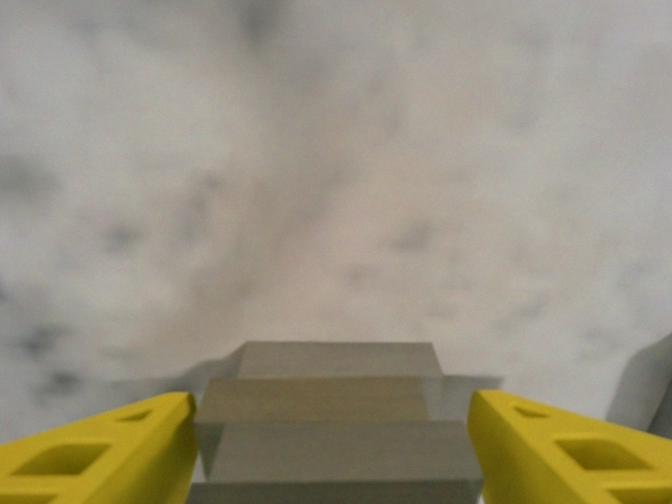

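Call:
{"method": "execute_actions", "body": {
  "actions": [
    {"rows":[[0,0,0,0,0,0,1,0,0,0,0,0,0,0.33],[0,0,0,0,0,0,1,0,0,0,0,0,0,0.31],[0,0,0,0,0,0,1,0,0,0,0,0,0,0.29],[0,0,0,0,0,0,1,0,0,0,0,0,0,0.27],[0,0,0,0,0,0,1,0,0,0,0,0,0,0.25],[0,0,0,0,0,0,1,0,0,0,0,0,0,0.23],[0,0,0,0,0,0,1,0,0,0,0,0,0,0.21],[0,0,0,0,0,0,1,0,0,0,0,0,0,0.19],[0,0,0,0,0,0,1,0,0,0,0,0,0,0.17],[0,0,0,0,0,0,1,0,0,0,0,0,0,0.15],[0,0,0,0,0,0,1,0,0,0,0,0,0,0.13],[0,0,0,0,0,0,1,0,0,0,0,0,0,0.11],[0,0,0,0,0,0,1,0,0,0,0,0,0,0.09],[0,0,0,0,0,0,1,0,0,0,0,0,0,0.07],[0,0,0,0,0,0,1,0,0,0,0,0,0,0.05]],"steps":15}
  ]
}}

Call:
{"method": "execute_actions", "body": {
  "actions": [
    {"rows":[[0,0,0,0,0,0,1,0,0,0,0,0,0,0.03],[0,0,0,0,0,0,1,0,0,0,0,0,0,0.01],[0,0,0,0,0,0,1,0,0,0,0,0,0,-0.01],[0,0,0,0,0,0,1,0,0,0,0,0,0,-0.03],[0,0,0,0,0,0,1,0,0,0,0,0,0,-0.05],[0,0,0,0,0,0,1,0,0,0,0,0,0,-0.07],[0,0,0,0,0,0,1,0,0,0,0,0,0,-0.09],[0,0,0,0,0,0,1,0,0,0,0,0,0,-0.11],[0,0,0,0,0,0,1,0,0,0,0,0,0,-0.13],[0,0,0,0,0,0,1,0,0,0,0,0,0,-0.15],[0,0,0,0,0,0,1,0,0,0,0,0,0,-0.17],[0,0,0,0,0,0,1,0,0,0,0,0,0,-0.19],[0,0,0,0,0,0,1,0,0,0,0,0,0,-0.21],[0,0,0,0,0,0,1,0,0,0,0,0,0,-0.23],[0,0,0,0,0,0,1,0,0,0,0,0,0,-0.25]],"steps":15}
  ]
}}

Call:
{"method": "execute_actions", "body": {
  "actions": [
    {"rows":[[0,0,0,0,0,0,1,0,0,0,0,0,0,-0.26],[0,0,0,0,0,0,1,0,0,0,0,0,0,-0.27],[0,0,0,0,0,0,1,0,0,0,0,0,0,-0.28],[0,0,0,0,0,0,1,0,0,0,0,0,0,-0.29],[0,0,0,0,0,0,1,0,0,0,0,0,0,-0.30],[0,0,0,0,0,0,1,0,0,0,0,0,0,-0.31],[0,0,0,0,0,0,1,0,0,0,0,0,0,-0.32],[0,0,0,0,0,0,1,0,0,0,0,0,0,-0.33],[0,0,0,0,0,0,1,0,0,0,0,0,0,-0.34],[0,0,0,0,0,0,1,0,0,0,0,0,0,-0.35]],"steps":10}
  ]
}}

Call:
{"method": "wait", "body": {
  "seconds": 0.5,
  "cameras": ["cam_right_wrist"]
}}

Scene clock: 57.73 s of 6600.00 s.
left_arm: end_effector_position=(+0.2936, +0.1889, +0.4096) grip_measured=+1.000 end_effector_quat_wxyz=(+0.507, -0.606, +0.587, -0.179) | right_arm: end_effector_position=(+0.2272, -0.3881, +0.0187) grip_measured=+0.184 end_effector_quat_wxyz=(+0.048, +0.007, +0.999, -0.003)
Joint positions: left_arm=[-0.747 1.21 1.328 -0.969 -1.123 -1.845 0.093] | right_arm=[-0.059 1.543 0.47 -0.343 0.125 -0.06 0.054]
Joint velocities: left_arm=[within noise] | right_arm=[-0.012 -0.017 -0.002 -0.037 -0.022 0.051 -0.027]
Joint torques (N m): left_arm=[-0.53 -3.45 7.66 1.09 -0.43 0.01] | right_arm=[-0.31 -2.8 2.88 0.77 -0.01 -0.09]
Motor temperatures (°C): left_arm=[30 45 46 40 31 28 31] | right_arm=[28 39 38 32 29 30 30]
Heat: left arm: 46 °C; right arm: 39 °C.
Joint targets: left_arm=[-0.748 1.200 1.341 -0.965 -1.128 -1.845] | right_arm=[-0.068 1.554 0.460 -0.337 0.118 -0.068]
Steps of this call (1-26: nothing new was sent; 27-35: this action's first 9). Readings (joint positions of left_arm | right_arm):
27: [-0.747 1.210 1.328 -0.969 -1.123 -1.845] | [-0.059 1.543 0.470 -0.343 0.125 -0.060]
28: [-0.747 1.210 1.328 -0.969 -1.123 -1.845] | [-0.059 1.543 0.470 -0.343 0.125 -0.060]
30: [-0.747 1.210 1.328 -0.969 -1.123 -1.845] | [-0.059 1.543 0.470 -0.343 0.125 -0.060]
34: [-0.747 1.210 1.328 -0.969 -1.123 -1.845] | [-0.059 1.543 0.470 -0.343 0.125 -0.060]
35: the state above

Scene clock: 58.23 s of 6600.00 s.
left_arm: end_effector_position=(+0.2936, +0.1889, +0.4096) grip_measured=+1.000 end_effector_quat_wxyz=(+0.507, -0.606, +0.587, -0.179) | right_arm: end_effector_position=(+0.2278, -0.3881, +0.0187) grip_measured=-0.109 end_effector_quat_wxyz=(+0.049, +0.008, +0.999, -0.002)
Joint positions: left_arm=[-0.747 1.21 1.328 -0.969 -1.123 -1.845 0.093] | right_arm=[-0.062 1.543 0.47 -0.341 0.122 -0.06 0.04]
Joint velocities: left_arm=[within noise] | right_arm=[0.007 -0.007 0.012 0.037 -0.007 0.051 -0.026]
Joint torques (N m): left_arm=[-0.61 -3.55 7.6 1.07 -0.46 0.02] | right_arm=[-0.01 -2.95 2.84 0.78 0.05 -0.07]
Motor temperatures (°C): left_arm=[30 45 46 40 31 28 31] | right_arm=[28 39 38 32 29 30 30]
Heat: left arm: 46 °C; right arm: 39 °C.
Joint targets: left_arm=[-0.748 1.200 1.341 -0.965 -1.128 -1.845] | right_arm=[-0.068 1.554 0.460 -0.337 0.118 -0.068]
Steps of this call (1-6: your previous action's last 6; 7-15: this action's first 9). Readings (joint positions of left_arm | right_arm):
7: [-0.747 1.210 1.328 -0.969 -1.123 -1.845] | [-0.059 1.543 0.470 -0.343 0.122 -0.060]
8: [-0.747 1.210 1.328 -0.969 -1.123 -1.845] | [-0.059 1.543 0.470 -0.343 0.121 -0.060]
10: [-0.747 1.210 1.328 -0.969 -1.123 -1.845] | [-0.059 1.543 0.470 -0.343 0.122 -0.060]
14: [-0.747 1.210 1.328 -0.969 -1.123 -1.845] | [-0.062 1.543 0.470 -0.341 0.122 -0.060]
15: the state above

Scene clock: 58.57 s of 6600.00 s.
left_arm: end_effector_position=(+0.2936, +0.1889, +0.4096) grip_measured=+1.000 end_effector_quat_wxyz=(+0.507, -0.606, +0.587, -0.179) | right_arm: end_effector_position=(+0.2278, -0.3881, +0.0187) grip_measured=-0.164 end_effector_quat_wxyz=(+0.050, +0.008, +0.999, -0.002)
Joint positions: left_arm=[-0.747 1.21 1.328 -0.969 -1.123 -1.845 0.093] | right_arm=[-0.062 1.543 0.47 -0.34 0.122 -0.06 0.037]
Joint velocities: within noise
Joint torques (N m): left_arm=[-0.64 -3.38 7.68 1.08 -0.45 0.01] | right_arm=[-0.01 -2.78 2.73 0.76 0.07 -0.1]
Motor temperatures (°C): left_arm=[30 45 46 40 31 28 31] | right_arm=[28 39 38 32 29 30 30]
Heat: left arm: 46 °C; right arm: 39 °C.
Joint targets: left_arm=[-0.748 1.200 1.341 -0.965 -1.128 -1.845] | right_arm=[-0.068 1.554 0.460 -0.337 0.118 -0.068]
Steps of this call (1-6: your previous action's last 6; 7-10: this action's first 4). Readings (joint positions of left_arm | right_arm):
7: [-0.747 1.210 1.328 -0.969 -1.123 -1.845] | [-0.062 1.543 0.470 -0.341 0.122 -0.060]
8: [-0.747 1.210 1.328 -0.969 -1.123 -1.845] | [-0.062 1.543 0.470 -0.341 0.122 -0.060]
10: the state above

Scene clock: 59.27 s of 6600.00 s.
left_arm: end_effector_position=(+0.2936, +0.1889, +0.4096) grip_measured=+1.000 end_effector_quat_wxyz=(+0.507, -0.606, +0.587, -0.179) | right_arm: end_effector_position=(+0.2278, -0.3881, +0.0187) grip_measured=-0.188 end_effector_quat_wxyz=(+0.050, +0.008, +0.999, -0.002)
Joint positions: left_arm=[-0.747 1.21 1.328 -0.969 -1.123 -1.845 0.093] | right_arm=[-0.062 1.543 0.47 -0.34 0.122 -0.06 0.036]
Joint velocities: within noise
Joint torques (N m): left_arm=[-0.59 -3.41 7.66 1.05 -0.44 0.02] | right_arm=[-0.03 -2.89 2.89 0.73 0.07 -0.11]
Motor temperatures (°C): left_arm=[30 45 46 40 31 28 31] | right_arm=[28 39 38 32 29 30 30]
Heat: left arm: 46 °C; right arm: 39 °C.
Joint targets: left_arm=[-0.748 1.200 1.341 -0.965 -1.128 -1.845] | right_arm=[-0.068 1.554 0.460 -0.337 0.118 -0.068]
Steps of this call (1-6: your previous action's last 6; 7-15: toward your last target; 16-21: nothing new was sent). Readings (joint positions of left_arm | right_arm):
1: [-0.747 1.210 1.328 -0.969 -1.123 -1.845] | [-0.062 1.543 0.470 -0.340 0.122 -0.060]
2: [-0.747 1.210 1.328 -0.969 -1.123 -1.845] | [-0.062 1.543 0.470 -0.340 0.122 -0.060]
4: [-0.747 1.210 1.328 -0.969 -1.123 -1.845] | [-0.062 1.543 0.470 -0.340 0.122 -0.060]
8: [-0.747 1.210 1.328 -0.969 -1.123 -1.845] | [-0.062 1.543 0.470 -0.340 0.122 -0.060]
21: the state above
All arms were judged still, so your last target was given up. Each gripper or tool keeps its last command.
camera_calibration:
cam_right_wrist: T_world_to_cam=[[-0.0272637, -0.999619, 0.00423232, -0.382774], [-0.943232, 0.0271273, 0.331026, 0.258304], [-0.331015, 0.00503294, -0.943612, 0.174085], [0, 0, 0, 1]] pos_world=[0.290829, -0.390511, 0.0803837]
Images, in order (width x height): cam_right_wrist 672x504.

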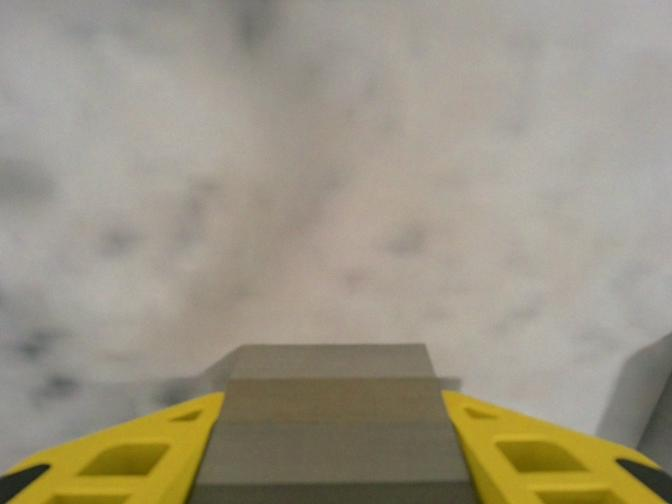

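Call:
{"method": "execute_actions", "body": {
  "actions": [
    {"rows":[[0,0,0,0,0,0,1,0,0,0,0,0,0,-0.33],[0,0,0,0,0,0,1,0,0,0,0,0,0,-0.31],[0,0,0,0,0,0,1,0,0,0,0,0,0,-0.29],[0,0,0,0,0,0,1,0,0,0,0,0,0,-0.27],[0,0,0,0,0,0,1,0,0,0,0,0,0,-0.255],[0,0,0,0,0,0,1,0,0,0,0,0,0,-0.24],[0,0,0,0,0,0,1,0,0,0,0,0,0,-0.225],[0,0,0,0,0,0,1,0,0,0,0,0,0,-0.21],[0,0,0,0,0,0,1,0,0,0,0,0,0,-0.20],[0,0,0,0,0,0,1,0,0,0,0,0,0,-0.19],[0,0,0,0,0,0,1,0,0,0,0,0,0,-0.18],[0,0,0,0,0,0,1,0,0,0,0,0,0,-0.17],[0,0,0,0,0,0,1,0,0,0,0,0,0,-0.15],[0,0,0,0,0,0,1,0,0,0,0,0,0,-0.13],[0,0,0,0,0,0,1,0,0,0,0,0,0,-0.11]],"steps":15}
  ]
}}

Call:
{"method": "execute_actions", "body": {
  "actions": [
    {"rows":[[0,0,0,0,0,0,1,0,0,0,0,0,0,-0.08],[0,0,0,0,0,0,1,0,0,0,0,0,0,-0.05],[0,0,0,0,0,0,1,0,0,0,0,0,0,-0.02],[0,0,0,0,0,0,1,0,0,0,0,0,0,0.01],[0,0,0,0,0,0,1,0,0,0,0,0,0,0.04],[0,0,0,0,0,0,1,0,0,0,0,0,0,0.07],[0,0,0,0,0,0,1,0,0,0,0,0,0,0.1],[0,0,0,0,0,0,1,0,0,0,0,0,0,0.13],[0,0,0,0,0,0,1,0,0,0,0,0,0,0.16],[0,0,0,0,0,0,1,0,0,0,0,0,0,0.2]],"steps":10}
  ]
}}

Call:
{"method": "move", "body": {
  "target": [
    [0,0,0,0,0,0,1,0.0416,-0.1834,0.1096,-0.1769,0,0.0247,0.2],
    [0,0,0,0,0,0,1,0.0266,0.1484,0.4179,-0.1703,0,0.0158,0.35]
  ],
  "blend": 0.04,
  "speed": 0.6,
  "cameras": ["cam_right_wrist"]
}}

Scene clock: 61.20 s of 6600.00 s.
left_arm: end_effector_position=(+0.2936, +0.1889, +0.4096) grip_measured=+1.000 end_effector_quat_wxyz=(+0.507, -0.606, +0.587, -0.179) | right_arm: end_effector_position=(+0.2278, -0.3881, +0.0187) grip_measured=-0.191 end_effector_quat_wxyz=(+0.050, +0.008, +0.999, -0.002)
Joint positions: left_arm=[-0.747 1.21 1.328 -0.969 -1.123 -1.845 0.093] | right_arm=[-0.062 1.543 0.47 -0.34 0.122 -0.06 0.036]
Joint velocities: within noise
Joint torques (N m): left_arm=[-0.61 -3.48 7.72 1.07 -0.44 0.02] | right_arm=[-0.1 -2.78 2.8 0.76 0.05 -0.09]
Motor temperatures (°C): left_arm=[30 45 46 40 31 28 31] | right_arm=[28 39 38 32 29 30 30]
Heat: left arm: 46 °C; right arm: 39 °C.
Joint targets: left_arm=[-0.748 1.200 1.341 -0.965 -1.128 -1.845] | right_arm=[-0.068 1.554 0.460 -0.337 0.118 -0.068]
Steps of this call (1-49: nothing new was sent; 50-58: this action's first 9). Readings (joint positions of left_arm | right_arm):
50: [-0.747 1.210 1.328 -0.969 -1.123 -1.845] | [-0.062 1.543 0.470 -0.340 0.122 -0.060]
51: [-0.747 1.210 1.328 -0.969 -1.123 -1.845] | [-0.062 1.543 0.470 -0.340 0.122 -0.060]
53: [-0.747 1.210 1.328 -0.969 -1.123 -1.845] | [-0.062 1.543 0.470 -0.340 0.122 -0.060]
57: [-0.747 1.210 1.328 -0.969 -1.123 -1.845] | [-0.062 1.543 0.470 -0.340 0.122 -0.060]
58: the state above

Scene clock: 61.53 s of 6600.00 s.
left_arm: end_effector_position=(+0.2936, +0.1889, +0.4096) grip_measured=+1.000 end_effector_quat_wxyz=(+0.507, -0.606, +0.587, -0.179) | right_arm: end_effector_position=(+0.2278, -0.3881, +0.0187) grip_measured=-0.008 end_effector_quat_wxyz=(+0.050, +0.008, +0.999, -0.002)
Joint positions: left_arm=[-0.747 1.21 1.328 -0.969 -1.123 -1.845 0.093] | right_arm=[-0.062 1.543 0.47 -0.34 0.122 -0.06 0.045]
Joint velocities: left_arm=[within noise] | right_arm=[-0.012 -0.027 -0.017 -0.051 0.051 0.007 0.036]
Joint torques (N m): left_arm=[-0.59 -3.38 7.56 1.06 -0.45 0.03] | right_arm=[-0.01 -2.96 2.85 0.79 0.04 -0.07]
Motor temperatures (°C): left_arm=[30 45 47 40 31 28 31] | right_arm=[28 39 38 32 29 30 30]
Heat: left arm: 47 °C; right arm: 39 °C.
Joint targets: left_arm=[-0.748 1.200 1.341 -0.965 -1.128 -1.845] | right_arm=[-0.068 1.554 0.460 -0.337 0.118 -0.068]
Steps of this call (1-6: your previous action's last 6; 7-10: this action's first 4). Readings (joint positions of left_arm | right_arm):
7: [-0.747 1.210 1.328 -0.969 -1.123 -1.845] | [-0.062 1.543 0.470 -0.340 0.122 -0.060]
8: [-0.747 1.210 1.328 -0.969 -1.123 -1.845] | [-0.062 1.543 0.470 -0.340 0.122 -0.060]
10: the state above

Scene clock: 64.20 s of 6600.00 s.
left_arm: end_effector_position=(+0.2936, +0.1889, +0.4096) grip_measured=+1.000 end_effector_quat_wxyz=(+0.507, -0.606, +0.587, -0.179) | right_arm: end_effector_position=(+0.3304, -0.3912, +0.0750) grip_measured=+0.348 end_effector_quat_wxyz=(+0.051, +0.006, +0.999, +0.000)
Joint positions: left_arm=[-0.747 1.21 1.328 -0.969 -1.123 -1.845 0.093] | right_arm=[-0.029 1.726 0.98 -0.669 0.122 -0.031 0.062]
Joint velocities: within noise
Joint torques (N m): left_arm=[-0.59 -3.38 7.6 1.05 -0.45 0.04] | right_arm=[0.36 -4.98 6.58 0.51 0.05 -0.09]
Motor temperatures (°C): left_arm=[30 45 47 40 31 28 31] | right_arm=[28 39 38 32 29 30 30]
Heat: left arm: 47 °C; right arm: 39 °C.
Joint targets: left_arm=[-0.748 1.200 1.341 -0.965 -1.128 -1.845] | right_arm=[-0.036 1.741 1.004 -0.690 0.118 -0.036]
Kept back: nothing.
move: done
camera_calibration:
cam_right_wrist: T_world_to_cam=[[-0.0238053, -0.999716, -0.000484887, -0.384121], [-0.944219, 0.0223244, 0.32856, 0.33515], [-0.328456, 0.0082793, -0.944483, 0.261714], [0, 0, 0, 1]] pos_world=[0.393273, -0.393661, 0.136882]
Images, in order (width x height): cam_right_wrist 672x504.

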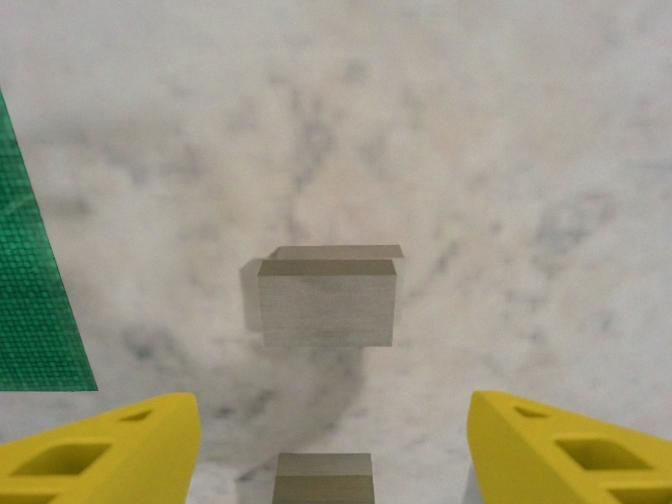

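Call:
{"method": "move", "body": {
  "target": [0,0,0,0,0,0,1,-0.0229,0.1169,-0.0877,0.1238,0,-0.0136,0.35],
  "speed": 0.4,
  "cameras": ["cam_right_wrist"]
}}

Scene clock: 65.80 s of 6600.00 s.
left_arm: end_effector_position=(+0.2936, +0.1889, +0.4096) grip_measured=+1.000 end_effector_quat_wxyz=(+0.507, -0.606, +0.587, -0.179) | right_arm: end_effector_position=(+0.3311, -0.3923, +0.0183) grip_measured=+0.348 end_effector_quat_wxyz=(+0.049, +0.007, +0.999, -0.001)
Joint positions: left_arm=[-0.747 1.21 1.328 -0.969 -1.123 -1.845 0.093] | right_arm=[-0.054 1.875 0.899 -0.44 0.122 -0.055 0.062]
Joint velocities: within noise
Joint torques (N m): left_arm=[-0.59 -3.34 7.69 1.06 -0.46 0.02] | right_arm=[0.16 -5.61 3.17 0.83 0.05 -0.09]
Motor temperatures (°C): left_arm=[30 45 47 40 31 28 31] | right_arm=[28 39 38 32 29 30 30]
Heat: left arm: 47 °C; right arm: 39 °C.
Joint targets: left_arm=[-0.748 1.200 1.341 -0.965 -1.128 -1.845] | right_arm=[-0.064 1.888 0.890 -0.433 0.118 -0.064]
Kept back: nothing.
move: done
camera_calibration:
cam_right_wrist: T_world_to_cam=[[-0.024681, -0.99969, 0.00327036, -0.385036], [-0.942734, 0.0243631, 0.332656, 0.354682], [-0.332632, 0.0051272, -0.943043, 0.208503], [0, 0, 0, 1]] pos_world=[0.394222, -0.394627, 0.0798999]
Images, in order (width x height): cam_right_wrist 672x504.

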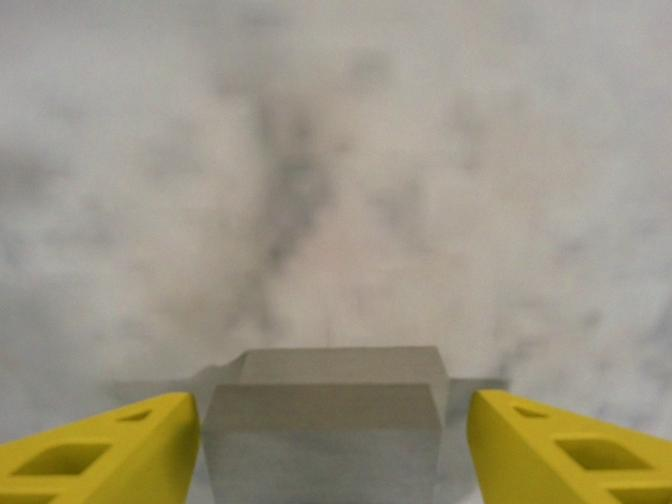

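Call:
{"method": "execute_actions", "body": {
  "actions": [
    {"rows":[[0,0,0,0,0,0,1,0,0,0,0,0,0,0.32],[0,0,0,0,0,0,1,0,0,0,0,0,0,0.29],[0,0,0,0,0,0,1,0,0,0,0,0,0,0.26],[0,0,0,0,0,0,1,0,0,0,0,0,0,0.23],[0,0,0,0,0,0,1,0,0,0,0,0,0,0.2],[0,0,0,0,0,0,1,0,0,0,0,0,0,0.17],[0,0,0,0,0,0,1,0,0,0,0,0,0,0.15],[0,0,0,0,0,0,1,0,0,0,0,0,0,0.13],[0,0,0,0,0,0,1,0,0,0,0,0,0,0.11],[0,0,0,0,0,0,1,0,0,0,0,0,0,0.09],[0,0,0,0,0,0,1,0,0,0,0,0,0,0.07],[0,0,0,0,0,0,1,0,0,0,0,0,0,0.05],[0,0,0,0,0,0,1,0,0,0,0,0,0,0.03],[0,0,0,0,0,0,1,0,0,0,0,0,0,0.01],[0,0,0,0,0,0,1,0,0,0,0,0,0,-0.01]],"steps":15}
  ]
}}

Call:
{"method": "execute_actions", "body": {
  "actions": [
    {"rows":[[0,0,0,0,0,0,1,0,0,0,0,0,0,-0.03],[0,0,0,0,0,0,1,0,0,0,0,0,0,-0.05],[0,0,0,0,0,0,1,0,0,0,0,0,0,-0.07],[0,0,0,0,0,0,1,0,0,0,0,0,0,-0.09],[0,0,0,0,0,0,1,0,0,0,0,0,0,-0.11],[0,0,0,0,0,0,1,0,0,0,0,0,0,-0.13],[0,0,0,0,0,0,1,0,0,0,0,0,0,-0.15],[0,0,0,0,0,0,1,0,0,0,0,0,0,-0.17],[0,0,0,0,0,0,1,0,0,0,0,0,0,-0.19],[0,0,0,0,0,0,1,0,0,0,0,0,0,-0.21],[0,0,0,0,0,0,1,0,0,0,0,0,0,-0.23],[0,0,0,0,0,0,1,0,0,0,0,0,0,-0.25],[0,0,0,0,0,0,1,0,0,0,0,0,0,-0.28],[0,0,0,0,0,0,1,0,0,0,0,0,0,-0.31],[0,0,0,0,0,0,1,0,0,0,0,0,0,-0.34]],"steps":15}
  ]
}}

Call:
{"method": "execute_actions", "body": {
  "actions": [
    {"rows":[[0,0,0,0,0,0,1,0,0,0,0,0,0,-0.36],[0,0,0,0,0,0,1,0,0,0,0,0,0,-0.38],[0,0,0,0,0,0,1,0,0,0,0,0,0,-0.40],[0,0,0,0,0,0,1,0,0,0,0,0,0,-0.42]],"steps":6}
  ]
}}

Call:
{"method": "wait", "body": {
  "seconds": 0.5,
  "cameras": ["cam_right_wrist"]
}}

Scene clock: 66.67 s of 6600.00 s.
left_arm: end_effector_position=(+0.2936, +0.1889, +0.4096) grip_measured=+1.000 end_effector_quat_wxyz=(+0.507, -0.606, +0.587, -0.179) | right_arm: end_effector_position=(+0.3313, -0.3923, +0.0183) grip_measured=+0.123 end_effector_quat_wxyz=(+0.049, +0.007, +0.999, -0.001)
Joint positions: left_arm=[-0.747 1.21 1.328 -0.969 -1.123 -1.845 0.093] | right_arm=[-0.054 1.875 0.899 -0.44 0.122 -0.055 0.051]
Joint velocities: left_arm=[within noise] | right_arm=[0.002 -0.007 -0.007 -0.066 0.037 0.007 -0.024]
Joint torques (N m): left_arm=[-0.58 -3.43 7.64 1.07 -0.45 0] | right_arm=[0.29 -5.52 3.19 0.8 0.08 -0.08]
Motor temperatures (°C): left_arm=[30 45 47 40 31 28 31] | right_arm=[28 39 38 32 29 30 30]
Heat: left arm: 47 °C; right arm: 39 °C.
Joint targets: left_arm=[-0.748 1.200 1.341 -0.965 -1.128 -1.845] | right_arm=[-0.064 1.888 0.890 -0.433 0.118 -0.063]
Steps of this call (1-17: nothing new was sent; 18-26: this action's first 9). Readings (joint positions of left_arm | right_arm):
18: [-0.747 1.210 1.328 -0.969 -1.123 -1.845] | [-0.054 1.875 0.899 -0.440 0.122 -0.055]
19: [-0.747 1.210 1.328 -0.969 -1.123 -1.845] | [-0.054 1.875 0.899 -0.440 0.122 -0.055]
21: [-0.747 1.210 1.328 -0.969 -1.123 -1.845] | [-0.054 1.875 0.899 -0.440 0.122 -0.055]
25: [-0.747 1.210 1.328 -0.969 -1.123 -1.845] | [-0.054 1.875 0.899 -0.440 0.122 -0.055]
26: the state above

Scene clock: 67.17 s of 6600.00 s.
left_arm: end_effector_position=(+0.2936, +0.1889, +0.4096) grip_measured=+1.000 end_effector_quat_wxyz=(+0.507, -0.606, +0.587, -0.179) | right_arm: end_effector_position=(+0.3313, -0.3932, +0.0182) grip_measured=-0.141 end_effector_quat_wxyz=(+0.049, +0.008, +0.999, -0.002)
Joint positions: left_arm=[-0.747 1.21 1.328 -0.969 -1.123 -1.845 0.093] | right_arm=[-0.057 1.875 0.899 -0.439 0.123 -0.056 0.038]
Joint velocities: within noise
Joint torques (N m): left_arm=[-0.53 -3.47 7.75 1.06 -0.46 0.03] | right_arm=[0.36 -5.52 3.23 0.79 0.06 -0.07]
Motor temperatures (°C): left_arm=[30 45 47 40 31 28 31] | right_arm=[28 39 38 32 29 30 30]
Heat: left arm: 47 °C; right arm: 39 °C.
Joint targets: left_arm=[-0.748 1.200 1.341 -0.965 -1.128 -1.845] | right_arm=[-0.064 1.888 0.890 -0.433 0.118 -0.064]
Steps of this call (1-6: your previous action's last 6; 7-15: this action's first 9). Readings (joint positions of left_arm | right_arm):
7: [-0.747 1.210 1.328 -0.969 -1.123 -1.845] | [-0.055 1.875 0.899 -0.440 0.123 -0.056]
8: [-0.747 1.210 1.328 -0.969 -1.123 -1.845] | [-0.056 1.875 0.899 -0.440 0.123 -0.056]
10: [-0.747 1.210 1.328 -0.969 -1.123 -1.845] | [-0.057 1.875 0.899 -0.439 0.123 -0.056]
14: [-0.747 1.210 1.328 -0.969 -1.123 -1.845] | [-0.057 1.875 0.899 -0.439 0.123 -0.056]
15: the state above

Scene clock: 67.37 s of 6600.00 s.
left_arm: end_effector_position=(+0.2936, +0.1889, +0.4096) grip_measured=+1.000 end_effector_quat_wxyz=(+0.507, -0.606, +0.587, -0.179) | right_arm: end_effector_position=(+0.3313, -0.3932, +0.0182) grip_measured=-0.162 end_effector_quat_wxyz=(+0.049, +0.008, +0.999, -0.002)
Joint positions: left_arm=[-0.747 1.21 1.328 -0.969 -1.123 -1.845 0.093] | right_arm=[-0.057 1.875 0.899 -0.439 0.123 -0.056 0.037]
Joint velocities: within noise
Joint torques (N m): left_arm=[-0.55 -3.47 7.51 1.07 -0.46 0.02] | right_arm=[0.43 -5.56 3.12 0.8 0.04 -0.11]
Motor temperatures (°C): left_arm=[30 45 47 40 31 28 31] | right_arm=[28 39 38 32 29 30 30]
Heat: left arm: 47 °C; right arm: 39 °C.
Joint targets: left_arm=[-0.748 1.200 1.341 -0.965 -1.128 -1.845] | right_arm=[-0.064 1.888 0.890 -0.433 0.118 -0.064]
Kept back: the last 6 steps of this action.
Steps of this call (1-6: your previous action's last 6). Readings (joint positions of left_arm | right_arm):
1: [-0.747 1.210 1.328 -0.969 -1.123 -1.845] | [-0.057 1.875 0.899 -0.439 0.123 -0.056]
2: [-0.747 1.210 1.328 -0.969 -1.123 -1.845] | [-0.057 1.875 0.899 -0.439 0.123 -0.056]
4: [-0.747 1.210 1.328 -0.969 -1.123 -1.845] | [-0.057 1.875 0.899 -0.439 0.123 -0.056]
6: the state above

Scene clock: 68.07 s of 6600.00 s.
left_arm: end_effector_position=(+0.2936, +0.1889, +0.4096) grip_measured=+1.000 end_effector_quat_wxyz=(+0.507, -0.606, +0.587, -0.179) | right_arm: end_effector_position=(+0.3313, -0.3932, +0.0182) grip_measured=-0.190 end_effector_quat_wxyz=(+0.049, +0.008, +0.999, -0.002)
Joint positions: left_arm=[-0.747 1.21 1.328 -0.969 -1.123 -1.845 0.093] | right_arm=[-0.057 1.875 0.899 -0.439 0.123 -0.056 0.036]
Joint velocities: within noise
Joint torques (N m): left_arm=[-0.61 -3.38 7.56 1.06 -0.44 0.05] | right_arm=[0.47 -5.55 3.23 0.78 0.02 -0.13]
Motor temperatures (°C): left_arm=[30 45 47 40 31 28 31] | right_arm=[28 39 38 32 29 30 30]
Heat: left arm: 47 °C; right arm: 39 °C.
Joint targets: left_arm=[-0.748 1.200 1.341 -0.965 -1.128 -1.845] | right_arm=[-0.064 1.888 0.890 -0.433 0.118 -0.063]
Steps of this call (1-6: your previous action's last 6; 7-15: toward your last target; 16-21: nothing new was sent). Readings (joint positions of left_arm | right_arm):
1: [-0.747 1.210 1.328 -0.969 -1.123 -1.845] | [-0.057 1.875 0.899 -0.439 0.123 -0.056]
2: [-0.747 1.210 1.328 -0.969 -1.123 -1.845] | [-0.057 1.875 0.899 -0.439 0.123 -0.056]
4: [-0.747 1.210 1.328 -0.969 -1.123 -1.845] | [-0.057 1.875 0.899 -0.439 0.123 -0.056]
8: [-0.747 1.210 1.328 -0.969 -1.123 -1.845] | [-0.057 1.875 0.899 -0.439 0.123 -0.056]
21: the state above
All arms were judged still, so your last target was given up. Each gripper or tool keeps its last command.
camera_calibration:
cam_right_wrist: T_world_to_cam=[[-0.0264087, -0.999642, 0.00426116, -0.385337], [-0.942951, 0.0263258, 0.33189, 0.355747], [-0.331883, 0.00474672, -0.943309, 0.208114], [0, 0, 0, 1]] pos_world=[0.394345, -0.395552, 0.0798888]
Images, in order (width x height): cam_right_wrist 672x504.

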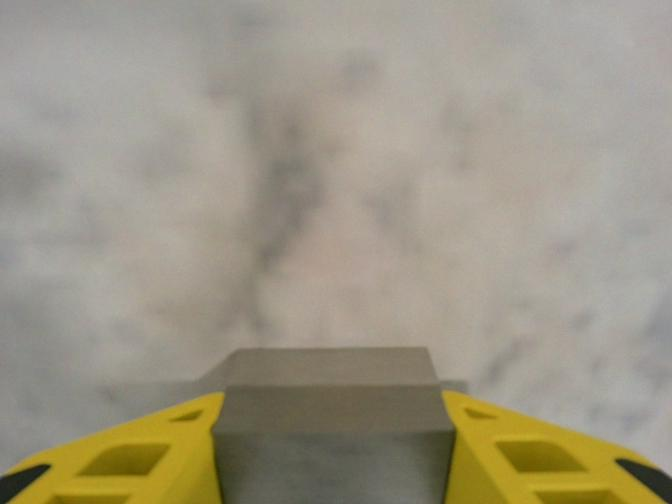

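Call:
{"method": "move", "body": {
  "target": [
    [0,0,0,0,0,0,1,0.0349,-0.1370,0.1,-0.1347,0,0.0203,-0.42],
    [0,0,0,0,0,0,1,0.046,-0.4682,-0.2149,-0.1558,0,0.0269,-0.42]
  ],
  "blend": 0.05,
  "speed": 0.6,
  "cameras": ["cam_right_wrist"]
}}

Scene clock: 70.90 s of 6600.00 s.
left_arm: end_effector_position=(+0.2936, +0.1889, +0.4096) grip_measured=+1.000 end_effector_quat_wxyz=(+0.507, -0.606, +0.587, -0.179) | right_arm: end_effector_position=(+0.2243, -0.3870, +0.0847) grip_measured=-0.194 end_effector_quat_wxyz=(+0.041, +0.006, +0.999, +0.001)
Joint positions: left_arm=[-0.747 1.21 1.328 -0.969 -1.123 -1.845 0.093] | right_arm=[-0.018 1.319 0.617 -0.735 0.123 -0.018 0.036]
Joint velocities: within noise
Joint torques (N m): left_arm=[-0.64 -3.38 7.64 1.08 -0.46 0.03] | right_arm=[1.5 -4.79 4.27 0.43 0.06 0.02]
Motor temperatures (°C): left_arm=[30 45 47 40 31 28 31] | right_arm=[28 40 38 32 29 30 30]
Heat: left arm: 47 °C; right arm: 40 °C.
Joint targets: left_arm=[-0.748 1.200 1.341 -0.965 -1.128 -1.845] | right_arm=[-0.008 1.299 0.610 -0.756 0.118 -0.009]
Kept back: nothing.
move: done
camera_calibration:
cam_right_wrist: T_world_to_cam=[[-0.0238152, -0.999715, -0.0015505, -0.382321], [-0.937243, 0.0217873, 0.347995, 0.228251], [-0.347862, 0.00974078, -0.937495, 0.240284], [0, 0, 0, 1]] pos_world=[0.288407, -0.389526, 0.145242]
Images, in order (width x height): cam_right_wrist 672x504.

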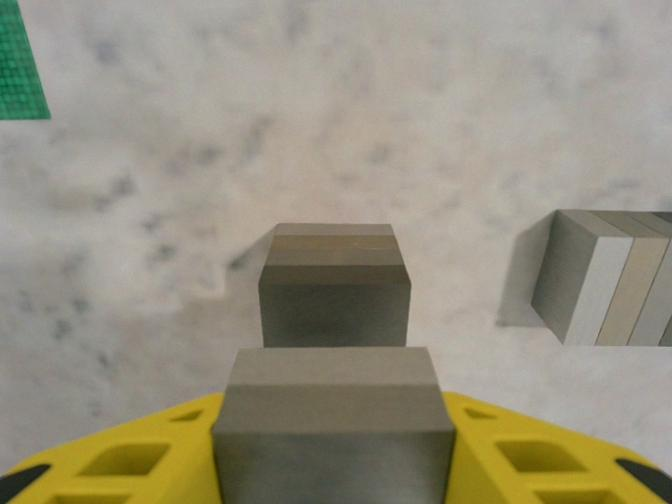

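Call:
{"method": "move", "body": {
  "target": [0,0,0,0,0,0,1,-0.0272,0.0667,-0.0412,0.0733,0,-0.0157,-0.42],
  "speed": 0.25,
  "cameras": ["cam_right_wrist"]
}}

Scene clock: 73.33 s of 6600.00 s.
left_arm: end_effector_position=(+0.2936, +0.1889, +0.4096) grip_measured=+1.000 end_effector_quat_wxyz=(+0.507, -0.606, +0.587, -0.179) | right_arm: end_effector_position=(+0.2276, -0.3876, +0.0645) grip_measured=-0.194 end_effector_quat_wxyz=(+0.048, +0.007, +0.999, +0.000)
Joint positions: left_arm=[-0.747 1.21 1.328 -0.969 -1.123 -1.845 0.093] | right_arm=[-0.033 1.374 0.565 -0.612 0.123 -0.033 0.036]
Joint velocities: within noise
Joint torques (N m): left_arm=[-0.58 -3.45 7.58 1.06 -0.46 0.02] | right_arm=[-0.31 -2.54 3.92 0.82 0.02 -0.11]
Motor temperatures (°C): left_arm=[30 45 47 40 31 28 31] | right_arm=[28 40 38 32 29 30 31]
Heat: left arm: 47 °C; right arm: 40 °C.
Joint targets: left_arm=[-0.748 1.200 1.341 -0.965 -1.128 -1.845] | right_arm=[-0.041 1.382 0.556 -0.604 0.118 -0.041]
Kept back: nothing.
move: done
camera_calibration:
cam_right_wrist: T_world_to_cam=[[-0.0253228, -0.999679, 0.000570779, -0.382713], [-0.941877, 0.02405, 0.335095, 0.241117], [-0.335001, 0.00794795, -0.942184, 0.219203], [0, 0, 0, 1]] pos_world=[0.290845, -0.390131, 0.125951]
Images, in order (width x height): cam_right_wrist 672x504.

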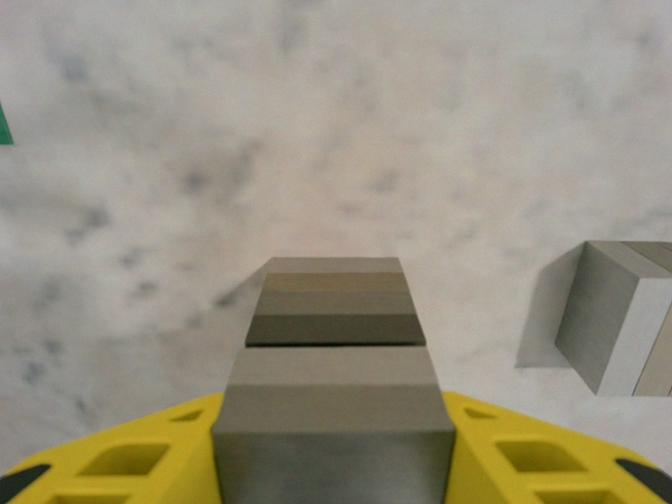

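Call:
{"method": "zoom_image", "body": {
  "camera": "cam_right_wrist",
  "region": [230, 240, 440, 400]
}}

Scaled by 2.400 from the camera's 672x504 image, which has a finer 960x720 frame.

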